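# Route a cable through a mesh tray and over its lip

## Task

Pick up the cable lying on the table next to the wire-mesh cable tray and place it along the length of the tray. Route one of its ends out of the tray across the drop-out lip mounted on the tray wall, and rest that end on the mat. When finished, no part of the cable may fold back on itself or be kinked. The robot must not tip over or be left leaning, or the task fails.

## Robot and tools

ROBOT. TidyBot++ is a single-arm mobile robot. Its base is 0.54 m long, 0.50 m wide and 0.38 m tall, and it rolls on four driven casters. On top is one seven-joint arm ending in a two-finger gripper. The shoulder sits 0.12 m ahead of the base centre, 0.68 m above the floor. Arm segments: upper arm 0.42 m, forearm 0.31 m, wrist-to-hand-point 0.31 m. Cameras: base_camera and wrist_camera, the latter aimed where the hand points. At the start the arm is folded with the hand facing down, reaching at most 0.08 m beyond the base front.

FRAMES. Base frame: origin on the floor below the base centre, x ahead, y to the left, z up, metres. The odometry frame is the base frame as it was at scene start. base_odometry gives x, y and heading (rad, left positive, -3.142 to 3.142); it counts wheel rotation, so slip reads as travel. base_tilt is in degrees, positive when leaning forward or right. hand_pose is the point between the finger pads, in the base frame; its z axis runs out along the fingers and the fingers close along its y axis.

move. One action per call, built from base, joints, target and optionally speeds; parts start at once and may finish at different times.
- base: a dict of relative offsets from where the base was last reported. translate_m -2 to 2 m (forward positive), strafe_m -2 to 2 m (left positive), rotate_rad -6.3 to 6.3 rad (counter-clockwise positive).
- joints: absolute targets by name, radians. joint_1_rad any angle (whole arm about vertical; positive is clockwise from above). joint_2_rad -2.249 to 2.249 (shoulder; 0 upright). joint_3_rad any angle. joint_4_rad -2.579 to 2.579 (elbow; 0 straight). joint_5_rad any angle. joint_6_rad -2.099 to 2.099 (wrist). joint_7_rad any angle (hand roll; 1.57 with hand down opens fingers left/right). Unbounded joints take the short way; turn far in steps under half a turn. gripper_pos 0 (open) to 1 (closed); pad gap is roughly 85 x (1 - gripper_pos) mm.
- target: one list of seven numbers [x, y, z, qw, qx, qy, qz], an absolute hand pose in the base frame, metres. With target, joints may contain only gripper_pos.
- speeds: caps for this action only. translate_m and strafe_m 0.05 to 0.5 m/s, rotate_rad 0.1 to 1.57 rad/s. When translating and strafing together, give a speed under just one of them.
- cameras: list from base_camera, wrist_camera, all; omitted means all, [] means none.
- blocking: true (default) returns when everything is at rest; false returns within about 0.5 s while motion continues. A newer move overrides only the parts it names.
Unknown keys make a call invalid; values out of range get it refused.

wait(seconds 0 to 10, cameras): lets time pass, returns state and images, ends early once motions settle. stop(cameras): brakes all running motions; braked parts report "stopped" and still hold/press. zoom_image(camera, region [x0, y0, x1, y1] in pixels, top-left origin, max 504 x 504): closer look at that camera's latest frame. finished_scene(scene): the current scene's number; ends it permanently, so the cable must stay in place without the robot.

RESULTS. The "move" line is "done" or the worst status. base_status, joint_status and hand_status: "moving", "done", "off_target" (resting away from target, possibly still pushing), "contact_stop" or "time_out" (unrequested stops; the target is dropped), "not_followed" (a check withheld joint targets; "joint command not followed" with "cause:" for self-collision, "pose unreachable" for a target), "torque_fault", "limit_stop_at_motor_heat". hand_status "done" means within 10 mm and 2 degrees; expect about 3 cm error normally. hand_target is where the joint targets would put the hand; under load the hand hangs below it. motor_effort is percent of max torque, bracket = peak in last action. Also watch on_its_own, "earlier move", "pictures" (image order), ARM HIT, MOTOR HOT, OVER-TEMPERATURE FAULT. After a refused call or an unrequested stop, later move/wait/finished_scene calls in the same reply are skipped.

TECHNIQUE. To fix hand position, add (wanted - hand_pose) to the last target's x, y, z. To hold still, resend hand_target as the target, not hand_pose. For joints, send last command + (wanted - read). A target low, forward and close to the base often misses or drives the arm into the base; the arm never avoids obstacles. A hand facing down reaches only about 0.94 m high, and only near the base. Closed fingertips protrude about 20 mm beyond the hand point. When a held item touches a surface, hand_pose stops dropping. Expect occasional brief tugs on the held cable.

AVOID. Tipping: never drive or turn while the arm is snagged above about 0.6 m, and avoid reaching far out or swinging sideways when extended; back off or retract to right a lean. Torque faults (limits 104.5 N m joints 1-4, 51.3 N m joints 5-7) freeze the arm 10 s. Heat from loads, outstretched arms or unreachable poses can cause a weak-brake stop of 30 s or more; resend targets afterward. Also avoid drops, releasing moving items, slams, hard pushes, and excessive gripper force or squeezing something still supported. Base acceleration is limited, so allow stopping room.

Each tool is called after ">>>" as name([rows], argument=value, ...), one row to a line, values as JSON.

## Session

>>> move()

Scene clock: 0.00 s.
base_odometry: x=+0.000 y=+0.000 heading=+0.000
base_tilt: forward=+0.4 right=+0.1
base_status: not commanded
joint_positions: joint_1_rad=-0.007 joint_2_rad=-0.391 joint_3_rad=+3.172 joint_4_rad=-2.518 joint_5_rad=-0.007 joint_6_rad=-0.846 joint_7_rad=+1.557 gripper_pos=+0.000
joint_status: not commanded
motor_effort: joint_1_rad=+0 joint_2_rad=+0 joint_3_rad=-1 joint_4_rad=+15 joint_5_rad=+0 joint_6_rad=+3 joint_7_rad=+0
hand_pose: x=+0.2783 y=+0.0007 z=+0.5983 quat_wxyz=(-0.008, +0.996, -0.020, +0.084) (m; base frame)
hand_target: x=+0.2795 y=+0.0007 z=+0.5989 quat_wxyz=(-0.008, +0.996, -0.020, +0.085) (m; base frame)
hand_status: not commanded
pictures: base_camera, wrist_camera
Images, in order (width x height): base_camera 644x364, wrist_camera 644x476.

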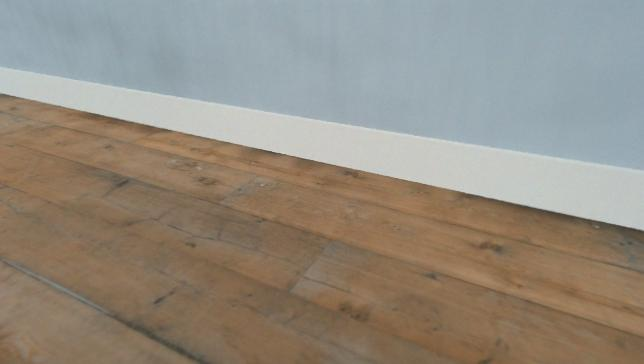

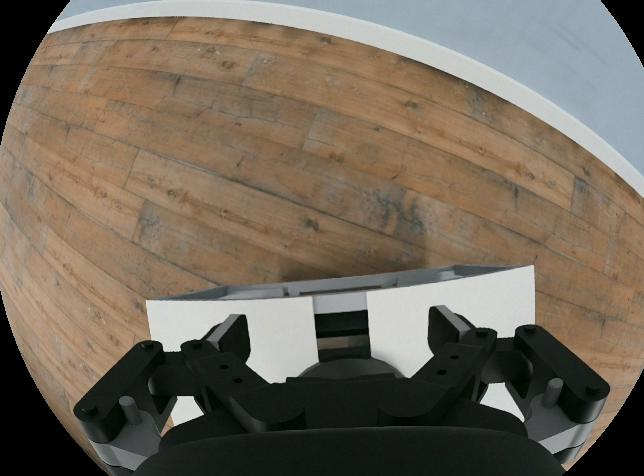

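>>> move(base={"rotate_rad": 1.2})

>>> move(base={"rotate_rad": 1.2})

>>> move(base={"rotate_rad": 1.2})

>>> move(base={"rotate_rad": 1.2})

Scene clock: 4.53 s.
move: done
base_odometry: x=+0.000 y=+0.000 heading=+1.199
base_tilt: forward=+0.4 right=+0.2
base_status: done
joint_positions: joint_1_rad=-0.007 joint_2_rad=-0.391 joint_3_rad=+3.172 joint_4_rad=-2.518 joint_5_rad=-0.007 joint_6_rad=-0.846 joint_7_rad=+1.557 gripper_pos=+0.000
joint_status: not commanded
motor_effort: joint_1_rad=+1(1) joint_2_rad=+0(2) joint_3_rad=+0(1) joint_4_rad=+16(17) joint_5_rad=-1(1) joint_6_rad=+3(3) joint_7_rad=+0(0)
hand_pose: x=+0.2783 y=+0.0007 z=+0.5983 quat_wxyz=(-0.008, +0.996, -0.020, +0.084) (m; base frame)
hand_target: x=+0.2795 y=+0.0007 z=+0.5989 quat_wxyz=(-0.008, +0.996, -0.020, +0.085) (m; base frame)
hand_status: not commanded
pictures: base_camera, wrist_camera
Images, in order (width x height): base_camera 644x364, wrist_camera 644x476.

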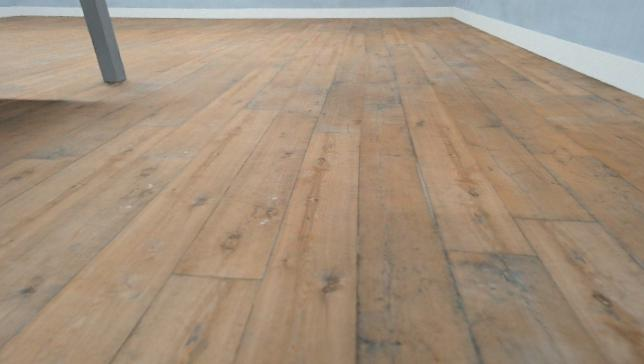

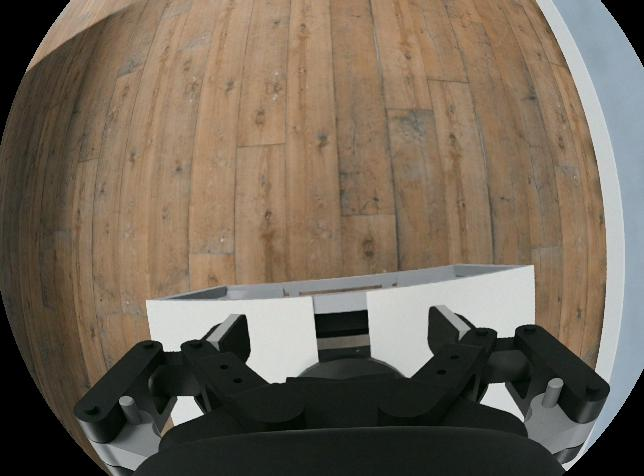

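Scene clock: 6.57 s.
move: done
base_odometry: x=+0.000 y=+0.000 heading=+2.398
base_tilt: forward=+0.5 right=+0.2
base_status: done
joint_positions: joint_1_rad=-0.007 joint_2_rad=-0.391 joint_3_rad=+3.172 joint_4_rad=-2.518 joint_5_rad=-0.007 joint_6_rad=-0.846 joint_7_rad=+1.557 gripper_pos=+0.000
joint_status: not commanded
motor_effort: joint_1_rad=+0(1) joint_2_rad=-1(2) joint_3_rad=+0(2) joint_4_rad=+15(16) joint_5_rad=-1(1) joint_6_rad=+3(3) joint_7_rad=+0(0)
hand_pose: x=+0.2783 y=+0.0007 z=+0.5983 quat_wxyz=(-0.008, +0.996, -0.020, +0.084) (m; base frame)
hand_target: x=+0.2795 y=+0.0007 z=+0.5989 quat_wxyz=(-0.008, +0.996, -0.020, +0.085) (m; base frame)
hand_status: not commanded
pictures: base_camera, wrist_camera
Images, in order (width x height): base_camera 644x364, wrist_camera 644x476.

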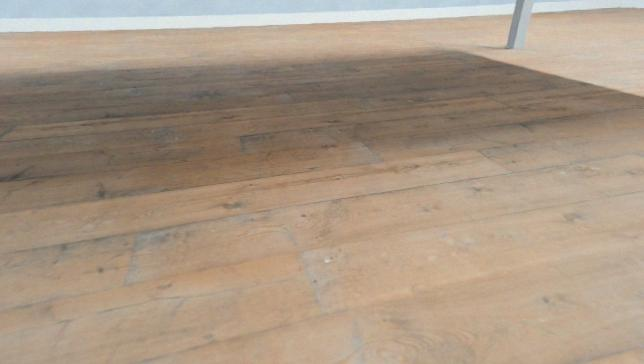

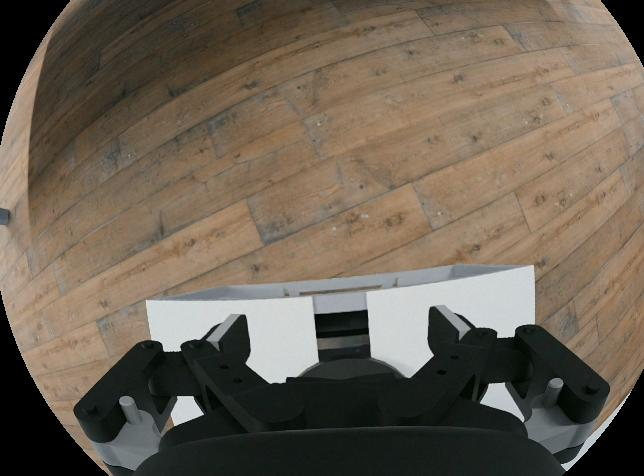

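Scene clock: 8.60 s.
move: done
base_odometry: x=+0.000 y=+0.000 heading=-2.686
base_tilt: forward=+0.4 right=+0.2
base_status: done
joint_positions: joint_1_rad=-0.007 joint_2_rad=-0.391 joint_3_rad=+3.172 joint_4_rad=-2.518 joint_5_rad=-0.007 joint_6_rad=-0.846 joint_7_rad=+1.557 gripper_pos=+0.000
joint_status: not commanded
motor_effort: joint_1_rad=+0(1) joint_2_rad=+0(1) joint_3_rad=-1(1) joint_4_rad=+16(16) joint_5_rad=-1(1) joint_6_rad=+3(3) joint_7_rad=+0(0)
hand_pose: x=+0.2783 y=+0.0007 z=+0.5983 quat_wxyz=(-0.008, +0.996, -0.020, +0.084) (m; base frame)
hand_target: x=+0.2795 y=+0.0007 z=+0.5989 quat_wxyz=(-0.008, +0.996, -0.020, +0.085) (m; base frame)
hand_status: not commanded
pictures: base_camera, wrist_camera
Images, in order (width x height): base_camera 644x364, wrist_camera 644x476.

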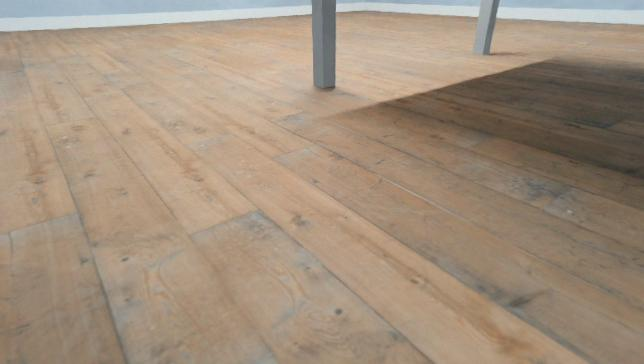

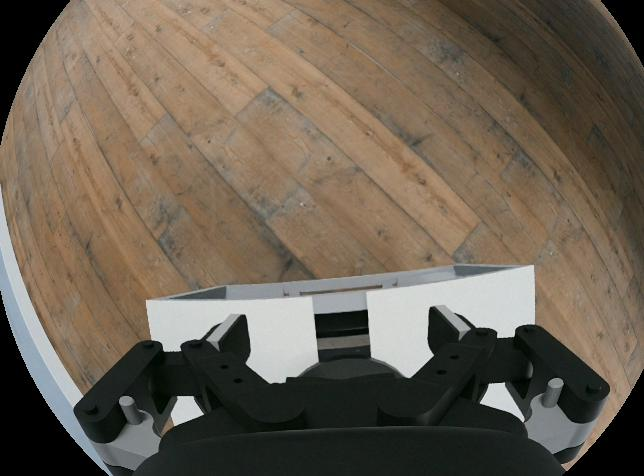

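Scene clock: 10.63 s.
move: done
base_odometry: x=+0.000 y=+0.000 heading=-1.487
base_tilt: forward=+0.4 right=+0.1
base_status: done
joint_positions: joint_1_rad=-0.007 joint_2_rad=-0.391 joint_3_rad=+3.172 joint_4_rad=-2.518 joint_5_rad=-0.007 joint_6_rad=-0.846 joint_7_rad=+1.557 gripper_pos=+0.000
joint_status: not commanded
motor_effort: joint_1_rad=+0(1) joint_2_rad=-1(2) joint_3_rad=+0(2) joint_4_rad=+16(16) joint_5_rad=-1(1) joint_6_rad=+3(3) joint_7_rad=+0(0)
hand_pose: x=+0.2783 y=+0.0007 z=+0.5983 quat_wxyz=(-0.008, +0.996, -0.020, +0.084) (m; base frame)
hand_target: x=+0.2795 y=+0.0007 z=+0.5989 quat_wxyz=(-0.008, +0.996, -0.020, +0.085) (m; base frame)
hand_status: not commanded
pictures: base_camera, wrist_camera
Images, in order (width x height): base_camera 644x364, wrist_camera 644x476.

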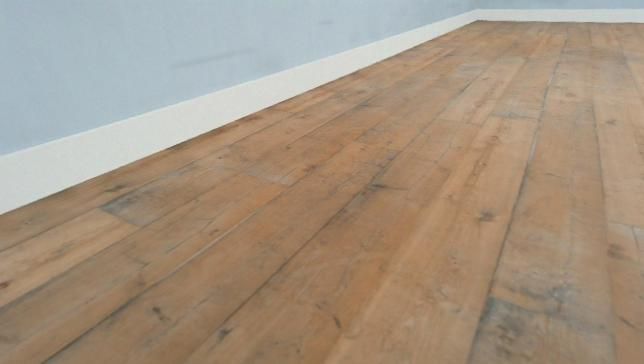

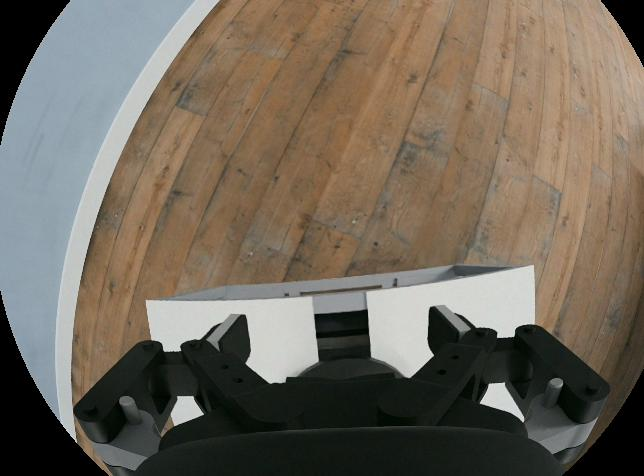

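>>> move(base={"rotate_rad": -2.03}, joints={"joint_2_rad": -0.3, "joint_4_rad": -1.9, "joint_6_rad": -0.5})

Scene clock: 17.73 s.
move: done
base_odometry: x=+0.000 y=+0.000 heading=+2.767
base_tilt: forward=+0.4 right=+0.2
base_status: done
joint_positions: joint_1_rad=-0.008 joint_2_rad=-0.308 joint_3_rad=+3.172 joint_4_rad=-1.927 joint_5_rad=-0.007 joint_6_rad=-0.568 joint_7_rad=+1.557 gripper_pos=+0.000
joint_status: all done
motor_effort: joint_1_rad=+0(2) joint_2_rad=-9(12) joint_3_rad=-1(2) joint_4_rad=+22(22) joint_5_rad=+0(1) joint_6_rad=+8(9) joint_7_rad=+0(0)
hand_pose: x=+0.5598 y=-0.0086 z=+0.8876 quat_wxyz=(-0.005, +0.888, -0.019, +0.459) (m; base frame)
hand_target: x=+0.5779 y=-0.0095 z=+0.9175 quat_wxyz=(-0.005, +0.867, -0.019, +0.498) (m; base frame)
hand_status: not commanded
pictures: base_camera, wrist_camera
Images, in order (width x height): base_camera 644x364, wrist_camera 644x476.

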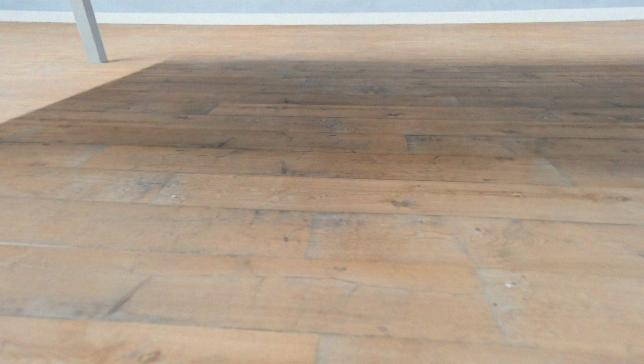

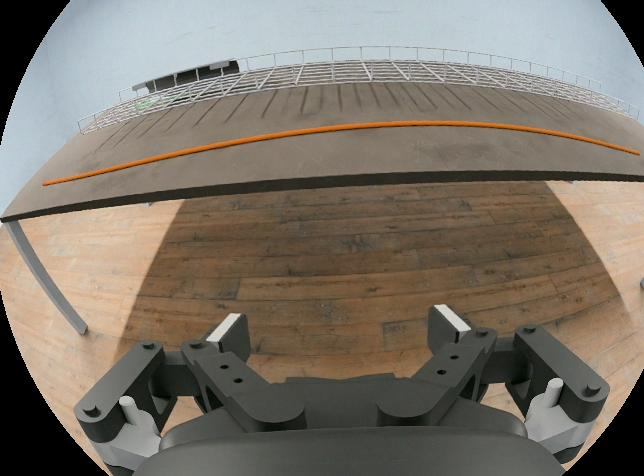

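>>> zoom_image(camera="wrist_camera", region=[0, 30, 322, 230])

>>> zoom_image(camera="wrist_camera", region=[322, 30, 644, 230])

Scaled by 1.565.

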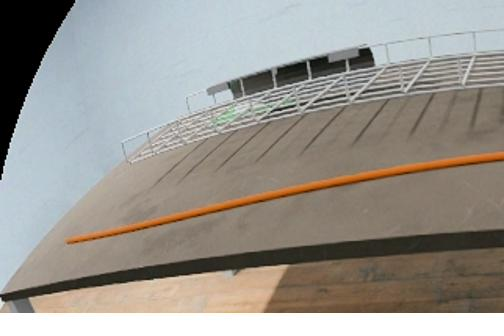

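Scaled by 1.565.

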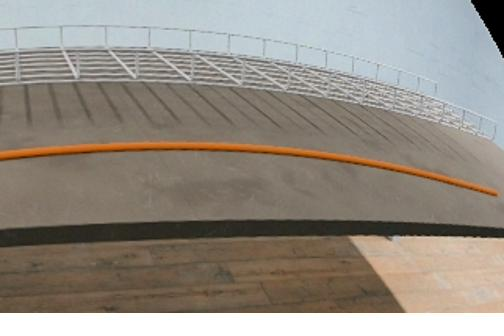

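>>> move(base={"translate_m": 0.25, "strafe_m": 0.5}, joints={"joint_2_rad": 0.0, "joint_4_rad": -1.4, "joint_6_rad": -1.0})

Scene clock: 24.30 s.
move: done
base_odometry: x=-0.416 y=-0.374 heading=+2.767
base_tilt: forward=+0.5 right=+0.1
base_status: done
joint_positions: joint_1_rad=-0.011 joint_2_rad=-0.007 joint_3_rad=+3.170 joint_4_rad=-1.433 joint_5_rad=-0.007 joint_6_rad=-0.928 joint_7_rad=+1.557 gripper_pos=+0.000
joint_status: all done
motor_effort: joint_1_rad=+0(3) joint_2_rad=-19(23) joint_3_rad=-1(4) joint_4_rad=+20(24) joint_5_rad=-1(1) joint_6_rad=+7(10) joint_7_rad=+0(0)
hand_pose: x=+0.6480 y=-0.0059 z=+0.9284 quat_wxyz=(-0.003, +0.923, -0.015, +0.384) (m; base frame)
hand_target: x=+0.6393 y=-0.0086 z=+0.9265 quat_wxyz=(-0.002, +0.932, -0.018, +0.362) (m; base frame)
hand_status: not commanded
pictures: base_camera, wrist_camera
Images, in order (width x height): base_camera 644x364, wrist_camera 644x476.

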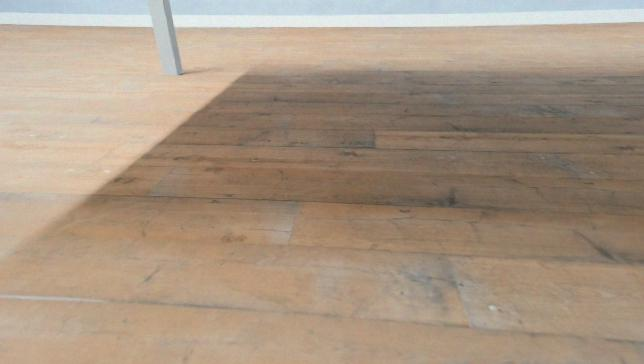

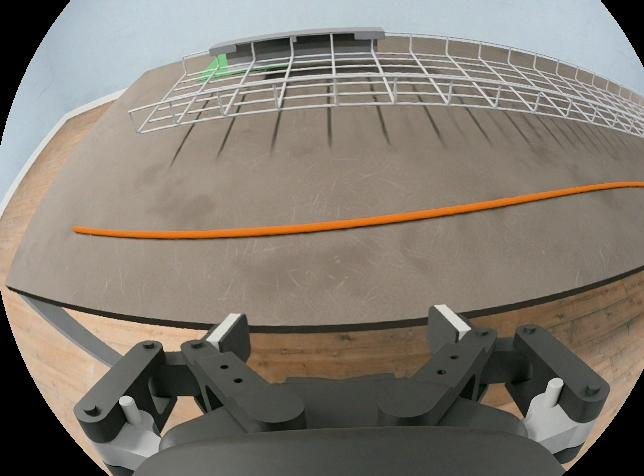

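>>> move(base={"translate_m": 0.15, "strafe_m": 0.2}, joints={"joint_2_rad": 0.45, "joint_4_rad": -1.2, "joint_6_rad": -1.25})

Scene clock: 29.07 s.
move: done
base_odometry: x=-0.629 y=-0.505 heading=+2.767
base_tilt: forward=+0.5 right=+0.1
base_status: done
joint_positions: joint_1_rad=-0.013 joint_2_rad=+0.431 joint_3_rad=+3.170 joint_4_rad=-1.226 joint_5_rad=-0.007 joint_6_rad=-1.178 joint_7_rad=+1.557 gripper_pos=+0.000
joint_status: all done
motor_effort: joint_1_rad=+0(3) joint_2_rad=-35(39) joint_3_rad=-1(2) joint_4_rad=+18(22) joint_5_rad=+0(1) joint_6_rad=+4(9) joint_7_rad=+0(0)
hand_pose: x=+0.7021 y=-0.0031 z=+0.7403 quat_wxyz=(+0.002, +0.988, -0.013, +0.153) (m; base frame)
hand_target: x=+0.6902 y=-0.0071 z=+0.7335 quat_wxyz=(+0.003, +0.993, -0.016, +0.121) (m; base frame)
hand_status: not commanded
pictures: base_camera, wrist_camera
Images, in order (width x height): base_camera 644x364, wrist_camera 644x476.

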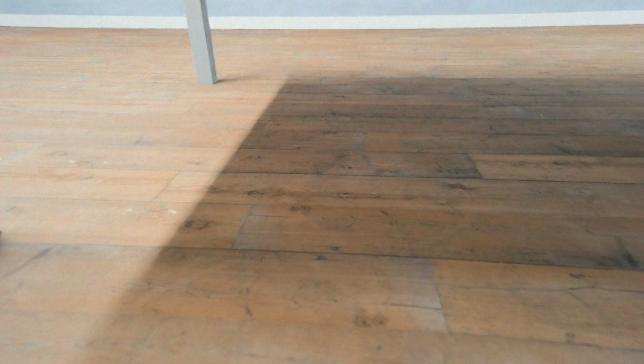

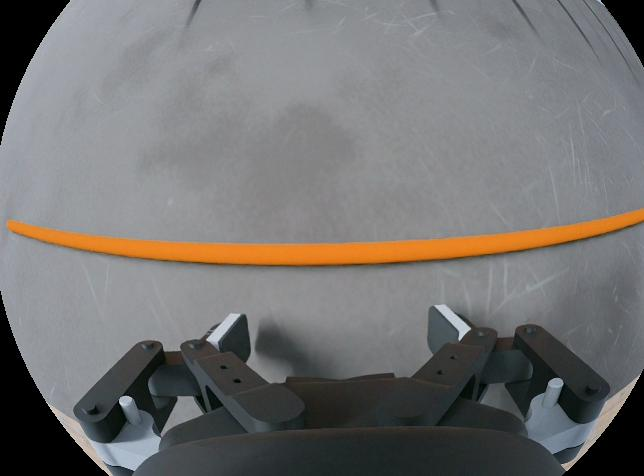

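>>> move(joints={"joint_2_rad": 0.5, "joint_4_rad": -0.6, "joint_6_rad": -1.4})

>>> zoom_image(camera="wrist_camera", region=[70, 0, 570, 330])

Scene clock: 33.87 s.
move: done
base_odometry: x=-0.629 y=-0.505 heading=+2.767
base_tilt: forward=+0.5 right=+0.1
base_status: not commanded
joint_positions: joint_1_rad=-0.013 joint_2_rad=+0.473 joint_3_rad=+3.170 joint_4_rad=-0.630 joint_5_rad=-0.007 joint_6_rad=-1.329 joint_7_rad=+1.557 gripper_pos=+0.000
joint_status: all done
motor_effort: joint_1_rad=+0(1) joint_2_rad=-36(37) joint_3_rad=-1(1) joint_4_rad=+19(20) joint_5_rad=-1(1) joint_6_rad=+7(8) joint_7_rad=+0(0)
hand_pose: x=+0.7945 y=-0.0009 z=+0.9616 quat_wxyz=(+0.002, +0.938, -0.009, +0.347) (m; base frame)
hand_target: x=+0.7875 y=-0.0054 z=+0.9441 quat_wxyz=(+0.004, +0.949, -0.013, +0.315) (m; base frame)
hand_status: not commanded
pictures: base_camera, wrist_camera
Images, in order (width x height): base_camera 644x364, wrist_camera 644x476.

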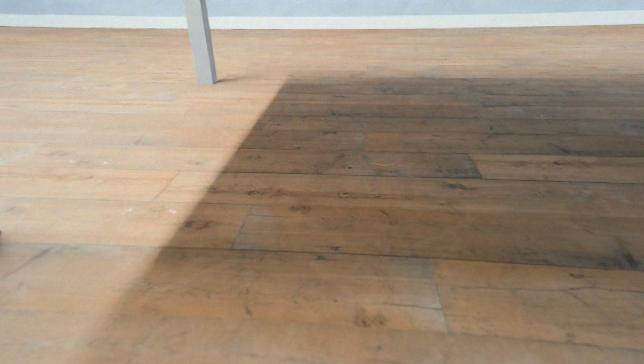

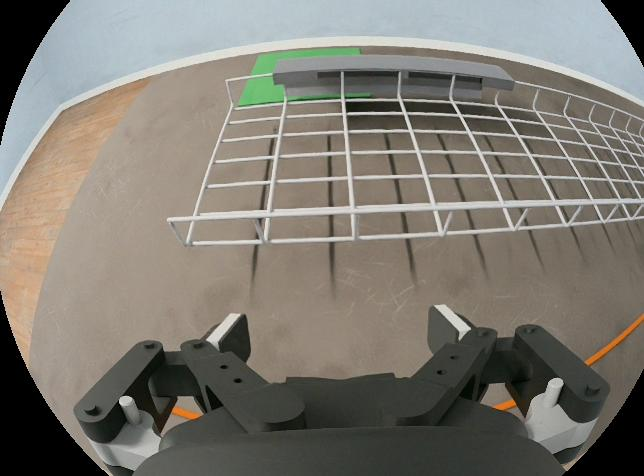

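Scaled by 1.008.

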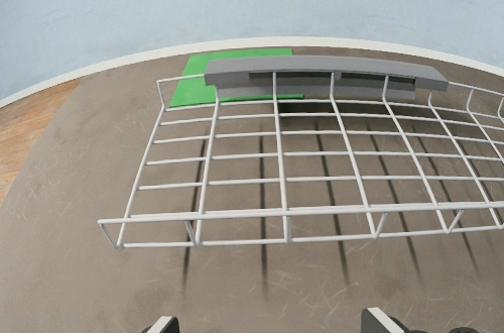

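>>> move(target=[0.70, 0.0, 0.80, 0, 0.7071, 0.7071, 0], cameras=["wrist_camera"])

>>> move(target=[0.70, 0.0, 0.72, 0, 0.7071, 0.7071, 0], cameras=["wrist_camera"])

Scene clock: 48.23 s.
move: off_target
base_odometry: x=-0.629 y=-0.505 heading=+2.767
base_tilt: forward=+0.4 right=+0.1
base_status: not commanded
joint_positions: joint_1_rad=+0.010 joint_2_rad=+0.756 joint_3_rad=+3.047 joint_4_rad=-0.401 joint_5_rad=+0.010 joint_6_rad=-1.923 joint_7_rad=+3.077 gripper_pos=+0.000
joint_status: not commanded
motor_effort: joint_1_rad=+0(1) joint_2_rad=-42(44) joint_3_rad=-2(3) joint_4_rad=+16(19) joint_5_rad=-1(2) joint_6_rad=+2(7) joint_7_rad=+0(0)
hand_pose: x=+0.7130 y=+0.0258 z=+0.8055 quat_wxyz=(+0.000, +0.710, +0.703, +0.042) (m; base frame)
hand_target: x=+0.7000 y=+0.0000 z=+0.8000 quat_wxyz=(+0.000, +0.707, +0.707, +0.000) (m; base frame)
hand_status: off_target (0.029 m and 4.9 deg from the pose sent, 0.187 m and 97.9 deg at the start)
pictures: wrist_camera
Images, in order (width x height): wrist_camera 644x476.

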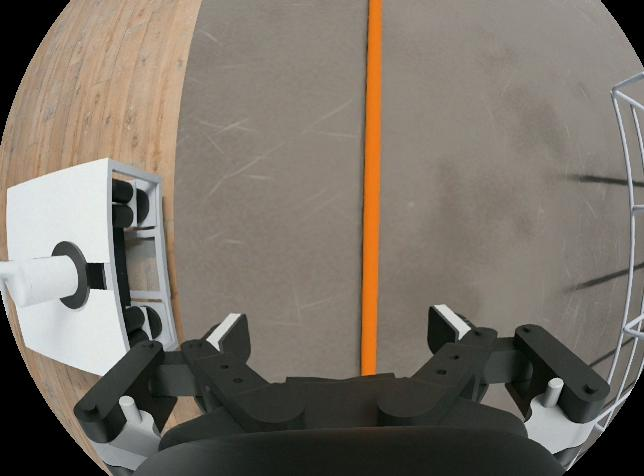

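Scene clock: 49.83 s.
move: off_target
base_odometry: x=-0.629 y=-0.505 heading=+2.767
base_tilt: forward=+0.4 right=+0.1
base_status: not commanded
joint_positions: joint_1_rad=+0.069 joint_2_rad=+0.688 joint_3_rad=+2.948 joint_4_rad=-0.774 joint_5_rad=+0.056 joint_6_rad=-1.726 joint_7_rad=+3.078 gripper_pos=+0.000
joint_status: not commanded
motor_effort: joint_1_rad=+0(1) joint_2_rad=-40(42) joint_3_rad=-3(4) joint_4_rad=+16(17) joint_5_rad=-1(2) joint_6_rad=+1(2) joint_7_rad=+0(0)
hand_pose: x=+0.6820 y=+0.0233 z=+0.7348 quat_wxyz=(-0.038, +0.702, +0.711, +0.008) (m; base frame)
hand_target: x=+0.7000 y=+0.0000 z=+0.7200 quat_wxyz=(+0.000, +0.707, +0.707, +0.000) (m; base frame)
hand_status: off_target (0.033 m and 4.5 deg from the pose sent, 0.090 m and 4.9 deg at the start)
pictures: wrist_camera
Images, in order (width x height): wrist_camera 644x476.

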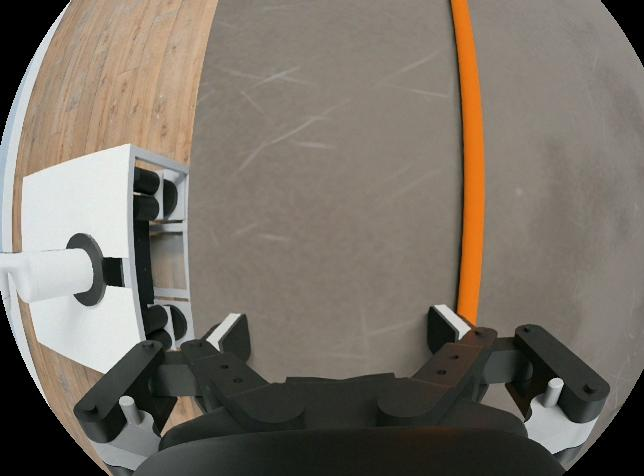

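>>> move(target=[0.765, -0.02, 0.70, 0, 0.7071, 0.7071, 0], cameras=["wrist_camera"])

Scene clock: 54.23 s.
move: off_target
base_odometry: x=-0.629 y=-0.505 heading=+2.767
base_tilt: forward=+0.4 right=+0.1
base_status: not commanded
joint_positions: joint_1_rad=+0.057 joint_2_rad=+0.900 joint_3_rad=+3.032 joint_4_rad=-0.346 joint_5_rad=+0.057 joint_6_rad=-1.797 joint_7_rad=+3.117 gripper_pos=+0.000
joint_status: not commanded
motor_effort: joint_1_rad=+1(1) joint_2_rad=-40(41) joint_3_rad=-2(3) joint_4_rad=+15(17) joint_5_rad=+0(2) joint_6_rad=+4(4) joint_7_rad=+0(0)
hand_pose: x=+0.7762 y=-0.0130 z=+0.7357 quat_wxyz=(+0.024, +0.718, +0.694, +0.047) (m; base frame)
hand_target: x=+0.7650 y=-0.0200 z=+0.7000 quat_wxyz=(+0.000, +0.707, +0.707, +0.000) (m; base frame)
hand_status: off_target (0.038 m and 6.3 deg from the pose sent, 0.100 m and 4.5 deg at the start)
pictures: wrist_camera
Images, in order (width x height): wrist_camera 644x476.

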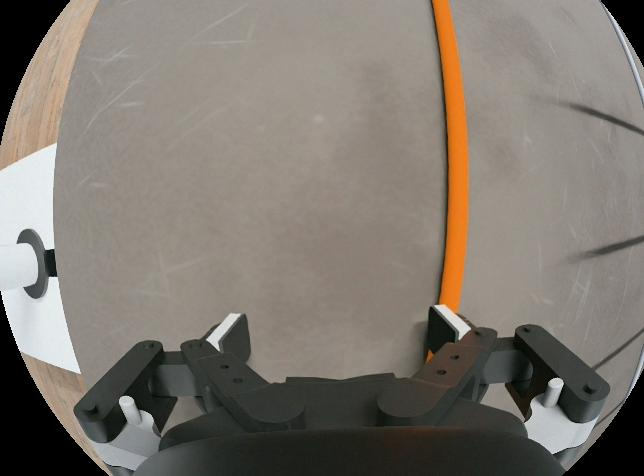

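>>> move(joints={"joint_1_rad": 0, "joint_2_rad": 0.42, "joint_3_rad": 3.14, "joint_4_rad": -1.257, "joint_5_rad": 0, "joint_6_rad": -1.463, "joint_7_rad": 3.14}, cameras=[])

>>> move(base={"translate_m": 0.15}, speeds={"translate_m": 0.2})

Scene clock: 71.93 s.
move: done
base_odometry: x=-0.629 y=-0.505 heading=+2.767
base_tilt: forward=+0.5 right=+0.2
base_status: not commanded
joint_positions: joint_1_rad=+0.015 joint_2_rad=+0.412 joint_3_rad=+3.119 joint_4_rad=-1.234 joint_5_rad=+0.057 joint_6_rad=-1.535 joint_7_rad=+3.117 gripper_pos=+0.000
joint_status: all done
motor_effort: joint_1_rad=+0(2) joint_2_rad=-31(44) joint_3_rad=-1(3) joint_4_rad=+16(18) joint_5_rad=+0(3) joint_6_rad=+1(5) joint_7_rad=+0(1)
hand_pose: x=+0.5885 y=-0.0140 z=+0.7331 quat_wxyz=(+0.003, +0.712, +0.701, -0.031) (m; base frame)
hand_target: x=+0.6036 y=+0.0020 z=+0.7214 quat_wxyz=(+0.000, +0.707, +0.707, +0.001) (m; base frame)
hand_status: not commanded
pictures: none
No camera images: "cameras" was empty.

Scene clock: 73.40 s.
move: done
base_odometry: x=-0.769 y=-0.451 heading=+2.768
base_tilt: forward=+0.4 right=+0.2
base_status: done
joint_positions: joint_1_rad=+0.014 joint_2_rad=+0.408 joint_3_rad=+3.120 joint_4_rad=-1.238 joint_5_rad=+0.057 joint_6_rad=-1.527 joint_7_rad=+3.117 gripper_pos=+0.000
joint_status: not commanded
motor_effort: joint_1_rad=+0(1) joint_2_rad=-32(34) joint_3_rad=+0(2) joint_4_rad=+17(18) joint_5_rad=-1(1) joint_6_rad=+1(2) joint_7_rad=+0(0)
hand_pose: x=+0.5895 y=-0.0136 z=+0.7339 quat_wxyz=(+0.006, +0.712, +0.702, -0.028) (m; base frame)
hand_target: x=+0.6036 y=+0.0020 z=+0.7214 quat_wxyz=(+0.000, +0.707, +0.707, +0.001) (m; base frame)
hand_status: not commanded
pictures: base_camera, wrist_camera
Images, in order (width x height): base_camera 644x364, wrist_camera 644x476.

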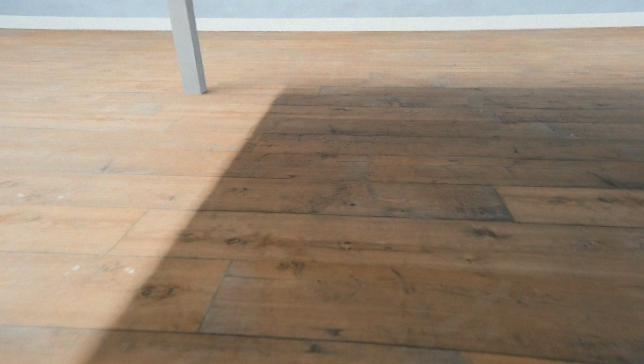

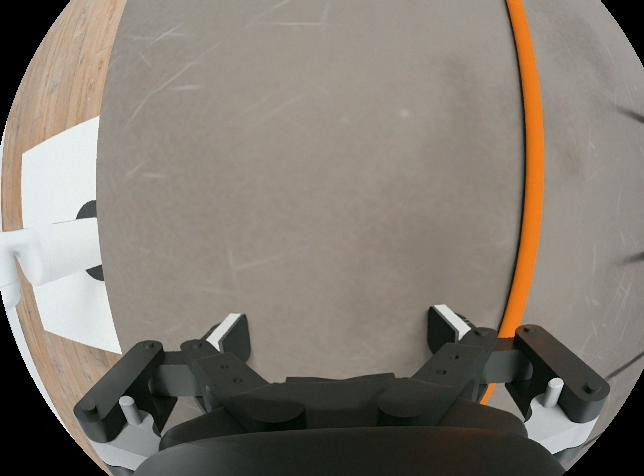

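>>> move(joints={"joint_1_rad": -0.015, "joint_2_rad": 0.6115, "joint_3_rad": 3.16, "joint_4_rad": -0.895, "joint_5_rad": -0.06, "joint_6_rad": -1.6, "joint_7_rad": 3.16}, cameras=["wrist_camera"])

Scene clock: 78.73 s.
move: done
base_odometry: x=-0.769 y=-0.451 heading=+2.768
base_tilt: forward=+0.5 right=+0.2
base_status: not commanded
joint_positions: joint_1_rad=-0.001 joint_2_rad=+0.587 joint_3_rad=+3.139 joint_4_rad=-0.927 joint_5_rad=+0.021 joint_6_rad=-1.537 joint_7_rad=+3.119 gripper_pos=+0.000
joint_status: all done
motor_effort: joint_1_rad=+0(1) joint_2_rad=-38(40) joint_3_rad=-1(2) joint_4_rad=+17(18) joint_5_rad=+0(3) joint_6_rad=+2(3) joint_7_rad=+0(1)
hand_pose: x=+0.6941 y=-0.0038 z=+0.7402 quat_wxyz=(+0.039, +0.713, +0.699, +0.026) (m; base frame)
hand_target: x=+0.6853 y=+0.0205 z=+0.7357 quat_wxyz=(-0.005, +0.699, +0.714, +0.030) (m; base frame)
hand_status: not commanded
pictures: wrist_camera
Images, in order (width x height): wrist_camera 644x476.

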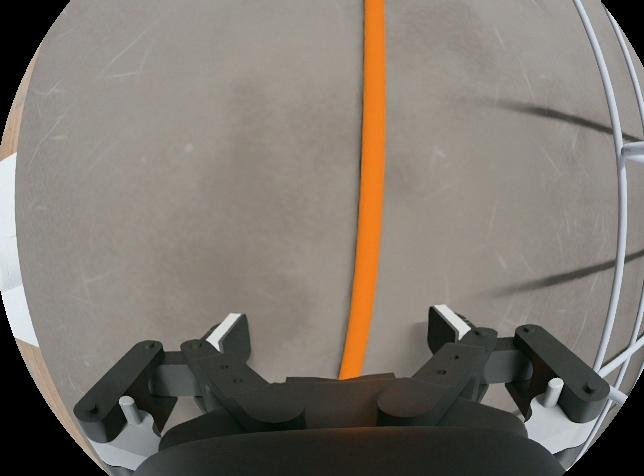

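>>> move(joints={"joint_1_rad": -0.015, "joint_2_rad": 0.675, "joint_3_rad": 3.16, "joint_4_rad": -1.019, "joint_5_rad": -0.06, "joint_6_rad": -1.46, "joint_7_rad": 3.16}, cameras=["wrist_camera"])

Scene clock: 83.17 s.
move: off_target
base_odometry: x=-0.769 y=-0.451 heading=+2.768
base_tilt: forward=+0.4 right=+0.2
base_status: not commanded
joint_positions: joint_1_rad=-0.001 joint_2_rad=+0.584 joint_3_rad=+3.139 joint_4_rad=-0.951 joint_5_rad=+0.021 joint_6_rad=-1.518 joint_7_rad=+3.119 gripper_pos=+0.000
joint_status: joint_2_rad off_target (ended at +0.584, target +0.675); joint_4_rad off_target (ended at -0.951, target -1.019); the others done
motor_effort: joint_1_rad=+0(1) joint_2_rad=-23(38) joint_3_rad=-1(2) joint_4_rad=+9(18) joint_5_rad=-1(1) joint_6_rad=+3(5) joint_7_rad=+0(1)
hand_pose: x=+0.6929 y=-0.0037 z=+0.7344 quat_wxyz=(+0.038, +0.713, +0.699, +0.025) (m; base frame)
hand_target: x=+0.6903 y=+0.0200 z=+0.6607 quat_wxyz=(-0.021, +0.703, +0.711, +0.013) (m; base frame)
hand_status: not commanded
pictures: wrist_camera
Images, in order (width x height): wrist_camera 644x476.

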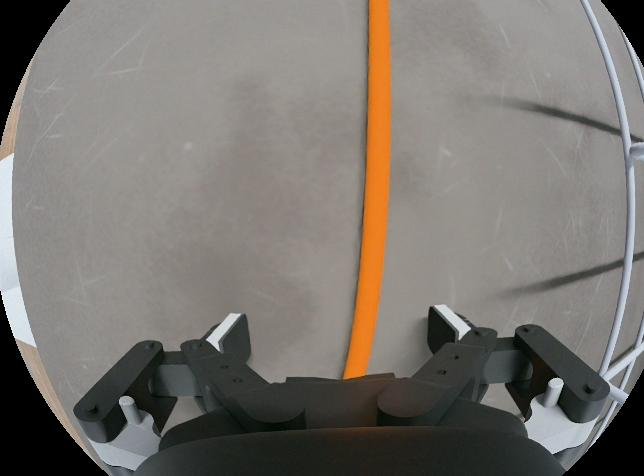

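>>> move(joints={"joint_1_rad": 0, "joint_2_rad": 0.2, "joint_3_rad": 3.14, "joint_4_rad": -1.0, "joint_5_rad": -0.04, "joint_6_rad": -1.5, "joint_7_rad": 1.57}, cameras=["wrist_camera"])

>>> move(base={"translate_m": 0.12}, speeds={"translate_m": 0.15}, cameras=["wrist_camera"])

Scene clock: 99.77 s.
move: done
base_odometry: x=-0.769 y=-0.451 heading=+2.768
base_tilt: forward=+0.4 right=+0.1
base_status: not commanded
joint_positions: joint_1_rad=-0.002 joint_2_rad=+0.186 joint_3_rad=+3.143 joint_4_rad=-1.002 joint_5_rad=+0.019 joint_6_rad=-1.517 joint_7_rad=+1.614 gripper_pos=+0.000
joint_status: all done
motor_effort: joint_1_rad=+0(2) joint_2_rad=-25(41) joint_3_rad=-1(3) joint_4_rad=+18(20) joint_5_rad=-1(3) joint_6_rad=+5(7) joint_7_rad=+0(1)
hand_pose: x=+0.6201 y=-0.0046 z=+0.9305 quat_wxyz=(+0.014, +0.976, +0.020, +0.216) (m; base frame)
hand_target: x=+0.6285 y=+0.0145 z=+0.9269 quat_wxyz=(-0.020, +0.976, +0.003, +0.219) (m; base frame)
hand_status: not commanded
pictures: wrist_camera
Images, in order (width x height): wrist_camera 644x476.

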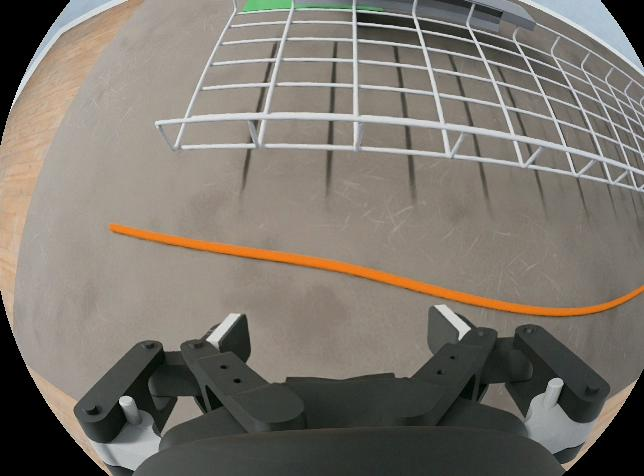

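Scene clock: 101.30 s.
move: done
base_odometry: x=-0.880 y=-0.407 heading=+2.768
base_tilt: forward=+0.4 right=+0.1
base_status: done
joint_positions: joint_1_rad=-0.002 joint_2_rad=+0.191 joint_3_rad=+3.143 joint_4_rad=-1.002 joint_5_rad=+0.019 joint_6_rad=-1.517 joint_7_rad=+1.612 gripper_pos=+0.000
joint_status: not commanded
motor_effort: joint_1_rad=+0(1) joint_2_rad=-25(28) joint_3_rad=-1(2) joint_4_rad=+18(19) joint_5_rad=+0(1) joint_6_rad=+5(5) joint_7_rad=+0(0)
hand_pose: x=+0.6213 y=-0.0046 z=+0.9281 quat_wxyz=(+0.014, +0.977, +0.018, +0.214) (m; base frame)
hand_target: x=+0.6285 y=+0.0145 z=+0.9269 quat_wxyz=(-0.020, +0.976, +0.003, +0.219) (m; base frame)
hand_status: not commanded
pictures: wrist_camera
Images, in order (width x height): wrist_camera 644x476.

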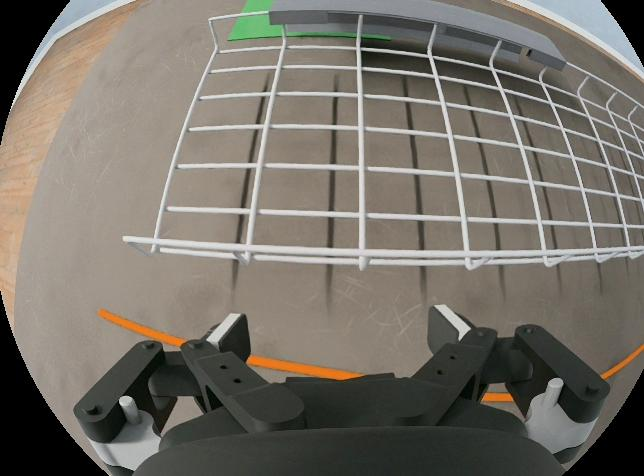

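>>> move(base={"strafe_m": -0.7}, speeds={"strafe_m": 0.3}, cameras=["wrist_camera"])

>>> move(base={"strafe_m": -0.5}, speeds={"strafe_m": 0.3}, cameras=["wrist_camera"])

Scene clock: 120.53 s.
move: done
base_odometry: x=-0.625 y=+0.245 heading=+2.768
base_tilt: forward=+0.4 right=+0.1
base_status: done
joint_positions: joint_1_rad=+0.001 joint_2_rad=+0.191 joint_3_rad=+3.143 joint_4_rad=-1.002 joint_5_rad=+0.019 joint_6_rad=-1.517 joint_7_rad=+1.611 gripper_pos=+0.000
joint_status: not commanded
motor_effort: joint_1_rad=+0(3) joint_2_rad=-25(27) joint_3_rad=+0(2) joint_4_rad=+18(19) joint_5_rad=+0(1) joint_6_rad=+5(5) joint_7_rad=+0(0)
hand_pose: x=+0.6212 y=-0.0057 z=+0.9282 quat_wxyz=(+0.014, +0.977, +0.017, +0.214) (m; base frame)
hand_target: x=+0.6285 y=+0.0145 z=+0.9269 quat_wxyz=(-0.020, +0.976, +0.003, +0.219) (m; base frame)
hand_status: not commanded
pictures: wrist_camera
Images, in order (width x height): wrist_camera 644x476.

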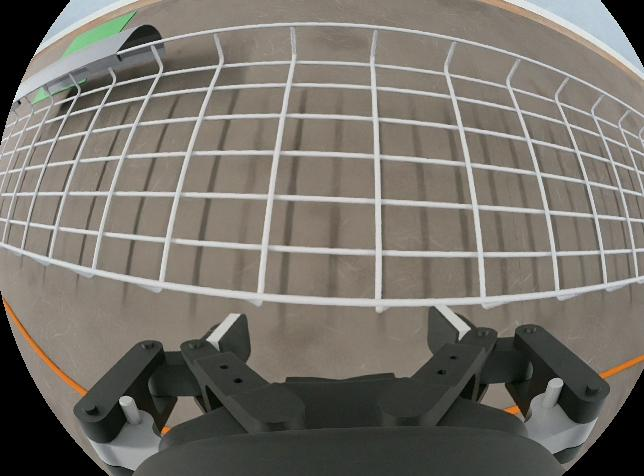

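Scene clock: 123.13 s.
move: done
base_odometry: x=-0.443 y=+0.711 heading=+2.768
base_tilt: forward=+0.4 right=+0.2
base_status: done
joint_positions: joint_1_rad=+0.001 joint_2_rad=+0.191 joint_3_rad=+3.143 joint_4_rad=-1.002 joint_5_rad=+0.019 joint_6_rad=-1.517 joint_7_rad=+1.611 gripper_pos=+0.000
joint_status: not commanded
motor_effort: joint_1_rad=+1(3) joint_2_rad=-26(26) joint_3_rad=-1(3) joint_4_rad=+18(19) joint_5_rad=-1(1) joint_6_rad=+5(5) joint_7_rad=+0(0)
hand_pose: x=+0.6212 y=-0.0056 z=+0.9282 quat_wxyz=(+0.014, +0.977, +0.017, +0.214) (m; base frame)
hand_target: x=+0.6285 y=+0.0145 z=+0.9269 quat_wxyz=(-0.020, +0.976, +0.003, +0.219) (m; base frame)
hand_status: not commanded
pictures: wrist_camera
Images, in order (width x height): wrist_camera 644x476.

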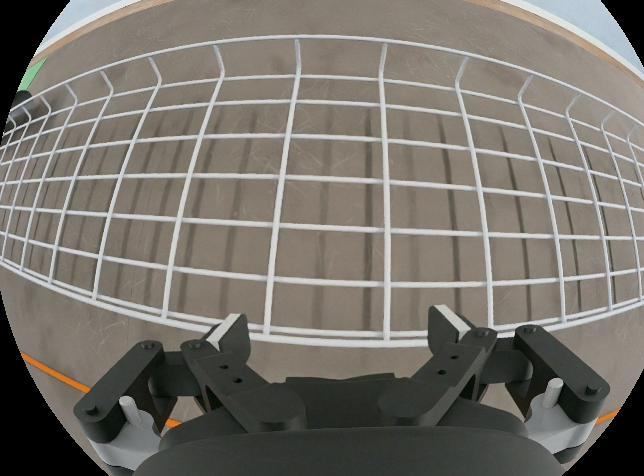

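>>> move(base={"rotate_rad": -0.07}, cameras=["wrist_camera"])

>>> move(base={"strafe_m": -0.6}, speeds={"strafe_m": 0.3}, cameras=["wrist_camera"])

Scene clock: 126.50 s.
move: done
base_odometry: x=-0.443 y=+0.711 heading=+2.698
base_tilt: forward=+0.5 right=+0.2
base_status: done
joint_positions: joint_1_rad=+0.004 joint_2_rad=+0.191 joint_3_rad=+3.144 joint_4_rad=-1.002 joint_5_rad=+0.019 joint_6_rad=-1.517 joint_7_rad=+1.611 gripper_pos=+0.000
joint_status: not commanded
motor_effort: joint_1_rad=+0(3) joint_2_rad=-24(27) joint_3_rad=-1(3) joint_4_rad=+18(19) joint_5_rad=+0(1) joint_6_rad=+5(5) joint_7_rad=+0(0)
hand_pose: x=+0.6212 y=-0.0079 z=+0.9282 quat_wxyz=(+0.015, +0.977, +0.015, +0.214) (m; base frame)
hand_target: x=+0.6285 y=+0.0145 z=+0.9269 quat_wxyz=(-0.020, +0.976, +0.003, +0.219) (m; base frame)
hand_status: not commanded
pictures: wrist_camera
Images, in order (width x height): wrist_camera 644x476.

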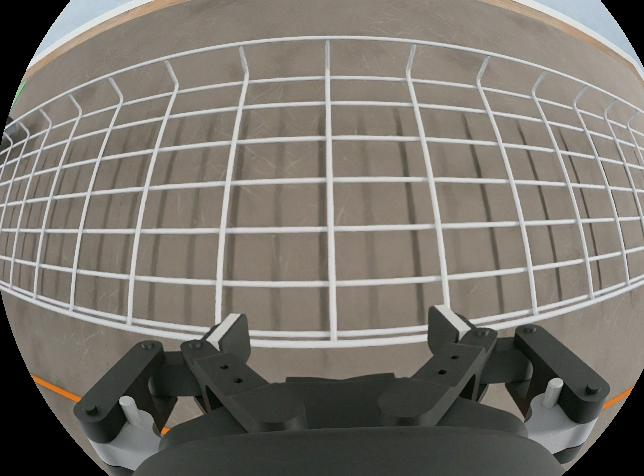

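Scene clock: 129.40 s.
move: done
base_odometry: x=-0.185 y=+1.253 heading=+2.697
base_tilt: forward=+0.5 right=+0.2
base_status: done
joint_positions: joint_1_rad=+0.001 joint_2_rad=+0.191 joint_3_rad=+3.144 joint_4_rad=-1.002 joint_5_rad=+0.019 joint_6_rad=-1.517 joint_7_rad=+1.611 gripper_pos=+0.000
joint_status: not commanded
motor_effort: joint_1_rad=+0(3) joint_2_rad=-25(26) joint_3_rad=-1(2) joint_4_rad=+18(19) joint_5_rad=-1(1) joint_6_rad=+5(5) joint_7_rad=+0(0)
hand_pose: x=+0.6212 y=-0.0064 z=+0.9282 quat_wxyz=(+0.015, +0.977, +0.016, +0.214) (m; base frame)
hand_target: x=+0.6285 y=+0.0145 z=+0.9269 quat_wxyz=(-0.020, +0.976, +0.003, +0.219) (m; base frame)
hand_status: not commanded
pictures: wrist_camera
Images, in order (width x height): wrist_camera 644x476.

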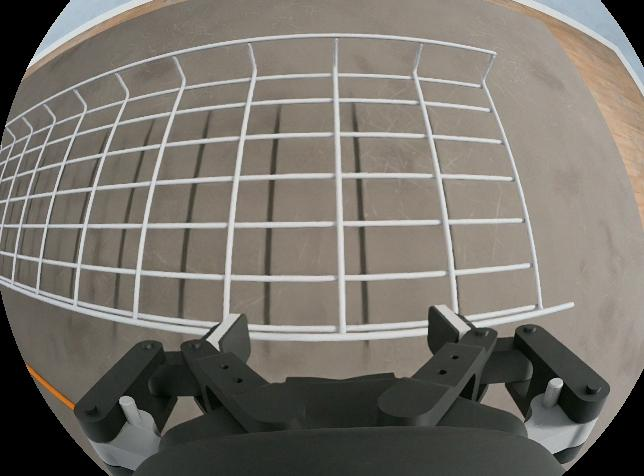

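>>> move(joints={"joint_1_rad": 0, "joint_2_rad": 0.0, "joint_3_rad": 3.14, "joint_4_rad": -1.15, "joint_5_rad": -0.04, "joint_6_rad": -1.95, "joint_7_rad": 1.57}, cameras=["wrist_camera"])

Scene clock: 134.57 s.
move: done
base_odometry: x=-0.185 y=+1.253 heading=+2.697
base_tilt: forward=+0.4 right=+0.1
base_status: not commanded
joint_positions: joint_1_rad=+0.001 joint_2_rad=-0.011 joint_3_rad=+3.144 joint_4_rad=-1.129 joint_5_rad=+0.019 joint_6_rad=-1.878 joint_7_rad=+1.611 gripper_pos=+0.000
joint_status: all done
motor_effort: joint_1_rad=+0(2) joint_2_rad=-16(29) joint_3_rad=+0(2) joint_4_rad=+16(19) joint_5_rad=+0(2) joint_6_rad=+3(6) joint_7_rad=+0(1)
hand_pose: x=+0.4420 y=-0.0056 z=+0.9322 quat_wxyz=(+0.011, +0.997, +0.015, +0.072) (m; base frame)
hand_target: x=+0.4187 y=+0.0134 z=+0.9202 quat_wxyz=(-0.018, +1.000, +0.008, +0.021) (m; base frame)
hand_status: not commanded
pictures: wrist_camera
Images, in order (width x height): wrist_camera 644x476.

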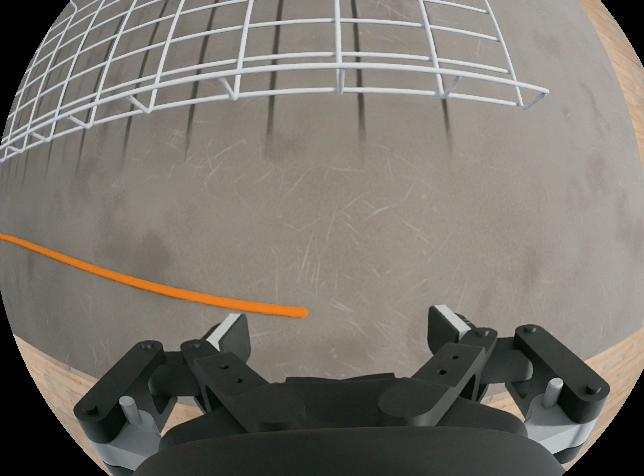

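>>> move(base={"strafe_m": 0.15}, joints={"joint_1_rad": 0, "joint_2_rad": 0.06, "joint_3_rad": 3.14, "joint_4_rad": -1.541, "joint_5_rad": -0.06, "joint_6_rad": -1.541, "joint_7_rad": 3.14}, cameras=["wrist_camera"])

Scene clock: 141.10 s.
move: done
base_odometry: x=-0.249 y=+1.118 heading=+2.697
base_tilt: forward=+0.4 right=+0.2
base_status: done
joint_positions: joint_1_rad=-0.001 joint_2_rad=+0.045 joint_3_rad=+3.143 joint_4_rad=-1.523 joint_5_rad=+0.010 joint_6_rad=-1.612 joint_7_rad=+3.095 gripper_pos=+0.000
joint_status: all done
motor_effort: joint_1_rad=+0(2) joint_2_rad=-18(20) joint_3_rad=-1(4) joint_4_rad=+17(18) joint_5_rad=-1(2) joint_6_rad=+1(3) joint_7_rad=+0(1)
hand_pose: x=+0.4404 y=-0.0015 z=+0.7919 quat_wxyz=(-0.010, +0.723, +0.690, -0.017) (m; base frame)
hand_target: x=+0.4583 y=+0.0205 z=+0.7816 quat_wxyz=(-0.021, +0.707, +0.706, +0.021) (m; base frame)
hand_status: not commanded
pictures: wrist_camera
Images, in order (width x height): wrist_camera 644x476.

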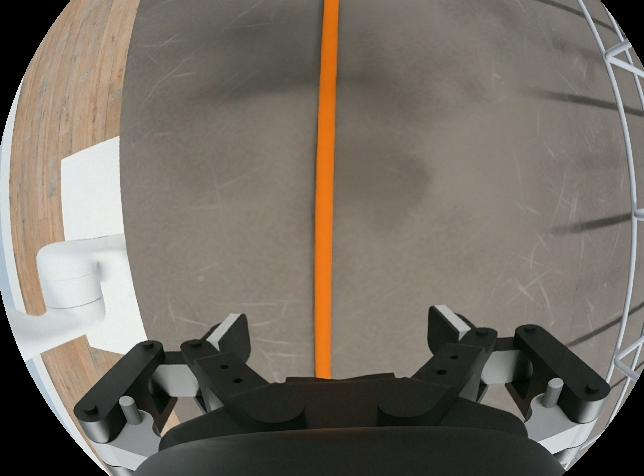

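>>> move(joints={"joint_2_rad": 0.072, "joint_4_rad": -1.70, "joint_5_rad": -0.07, "joint_6_rad": -1.36}, cameras=["wrist_camera"])

Scene clock: 146.07 s.
move: done
base_odometry: x=-0.249 y=+1.118 heading=+2.697
base_tilt: forward=+0.5 right=+0.1
base_status: not commanded
joint_positions: joint_1_rad=-0.001 joint_2_rad=+0.057 joint_3_rad=+3.143 joint_4_rad=-1.682 joint_5_rad=+0.009 joint_6_rad=-1.433 joint_7_rad=+3.098 gripper_pos=+0.000
joint_status: all done
motor_effort: joint_1_rad=+0(1) joint_2_rad=-18(21) joint_3_rad=-1(1) joint_4_rad=+17(18) joint_5_rad=-1(2) joint_6_rad=+1(2) joint_7_rad=+0(0)
hand_pose: x=+0.4432 y=-0.0013 z=+0.7379 quat_wxyz=(-0.008, +0.722, +0.692, -0.014) (m; base frame)
hand_target: x=+0.4604 y=+0.0232 z=+0.7281 quat_wxyz=(-0.021, +0.712, +0.702, +0.028) (m; base frame)
hand_status: not commanded
pictures: wrist_camera
Images, in order (width x height): wrist_camera 644x476.

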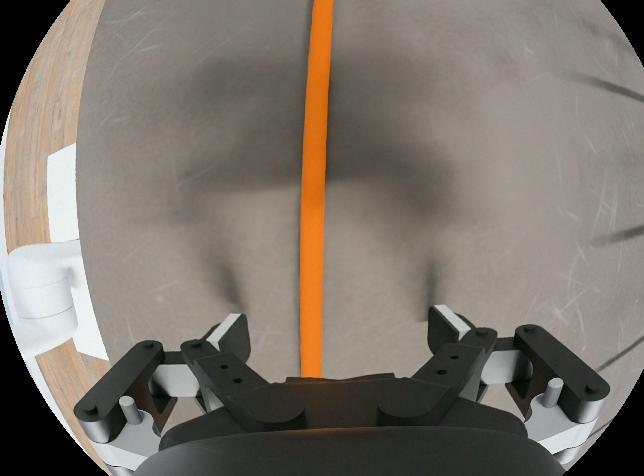

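>>> move(joints={"gripper_pos": 0.92}, cameras=["wrist_camera"])

Scene clock: 148.37 s.
move: done
base_odometry: x=-0.249 y=+1.118 heading=+2.697
base_tilt: forward=+0.4 right=+0.1
base_status: not commanded
joint_positions: joint_1_rad=-0.001 joint_2_rad=+0.042 joint_3_rad=+3.143 joint_4_rad=-1.681 joint_5_rad=+0.008 joint_6_rad=-1.418 joint_7_rad=+3.099 gripper_pos=+0.911
joint_status: all done
motor_effort: joint_1_rad=+0(1) joint_2_rad=-13(20) joint_3_rad=-1(2) joint_4_rad=+12(17) joint_5_rad=-1(2) joint_6_rad=+1(2) joint_7_rad=+0(0)
hand_pose: x=+0.4475 y=-0.0012 z=+0.7432 quat_wxyz=(+0.003, +0.722, +0.692, -0.003) (m; base frame)
hand_target: x=+0.4604 y=+0.0232 z=+0.7281 quat_wxyz=(-0.021, +0.712, +0.702, +0.028) (m; base frame)
hand_status: not commanded
pictures: wrist_camera
Images, in order (width x height): wrist_camera 644x476.

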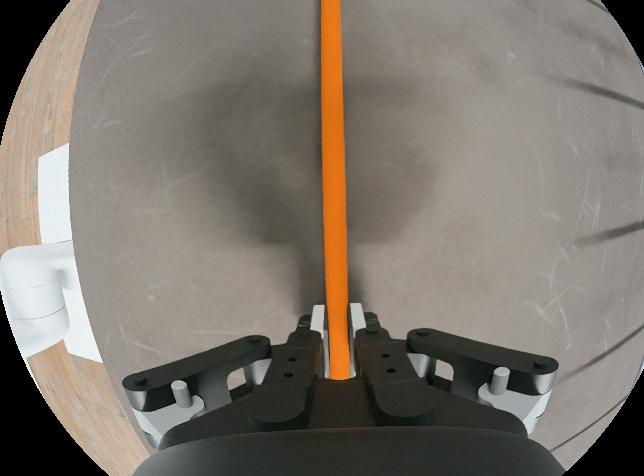

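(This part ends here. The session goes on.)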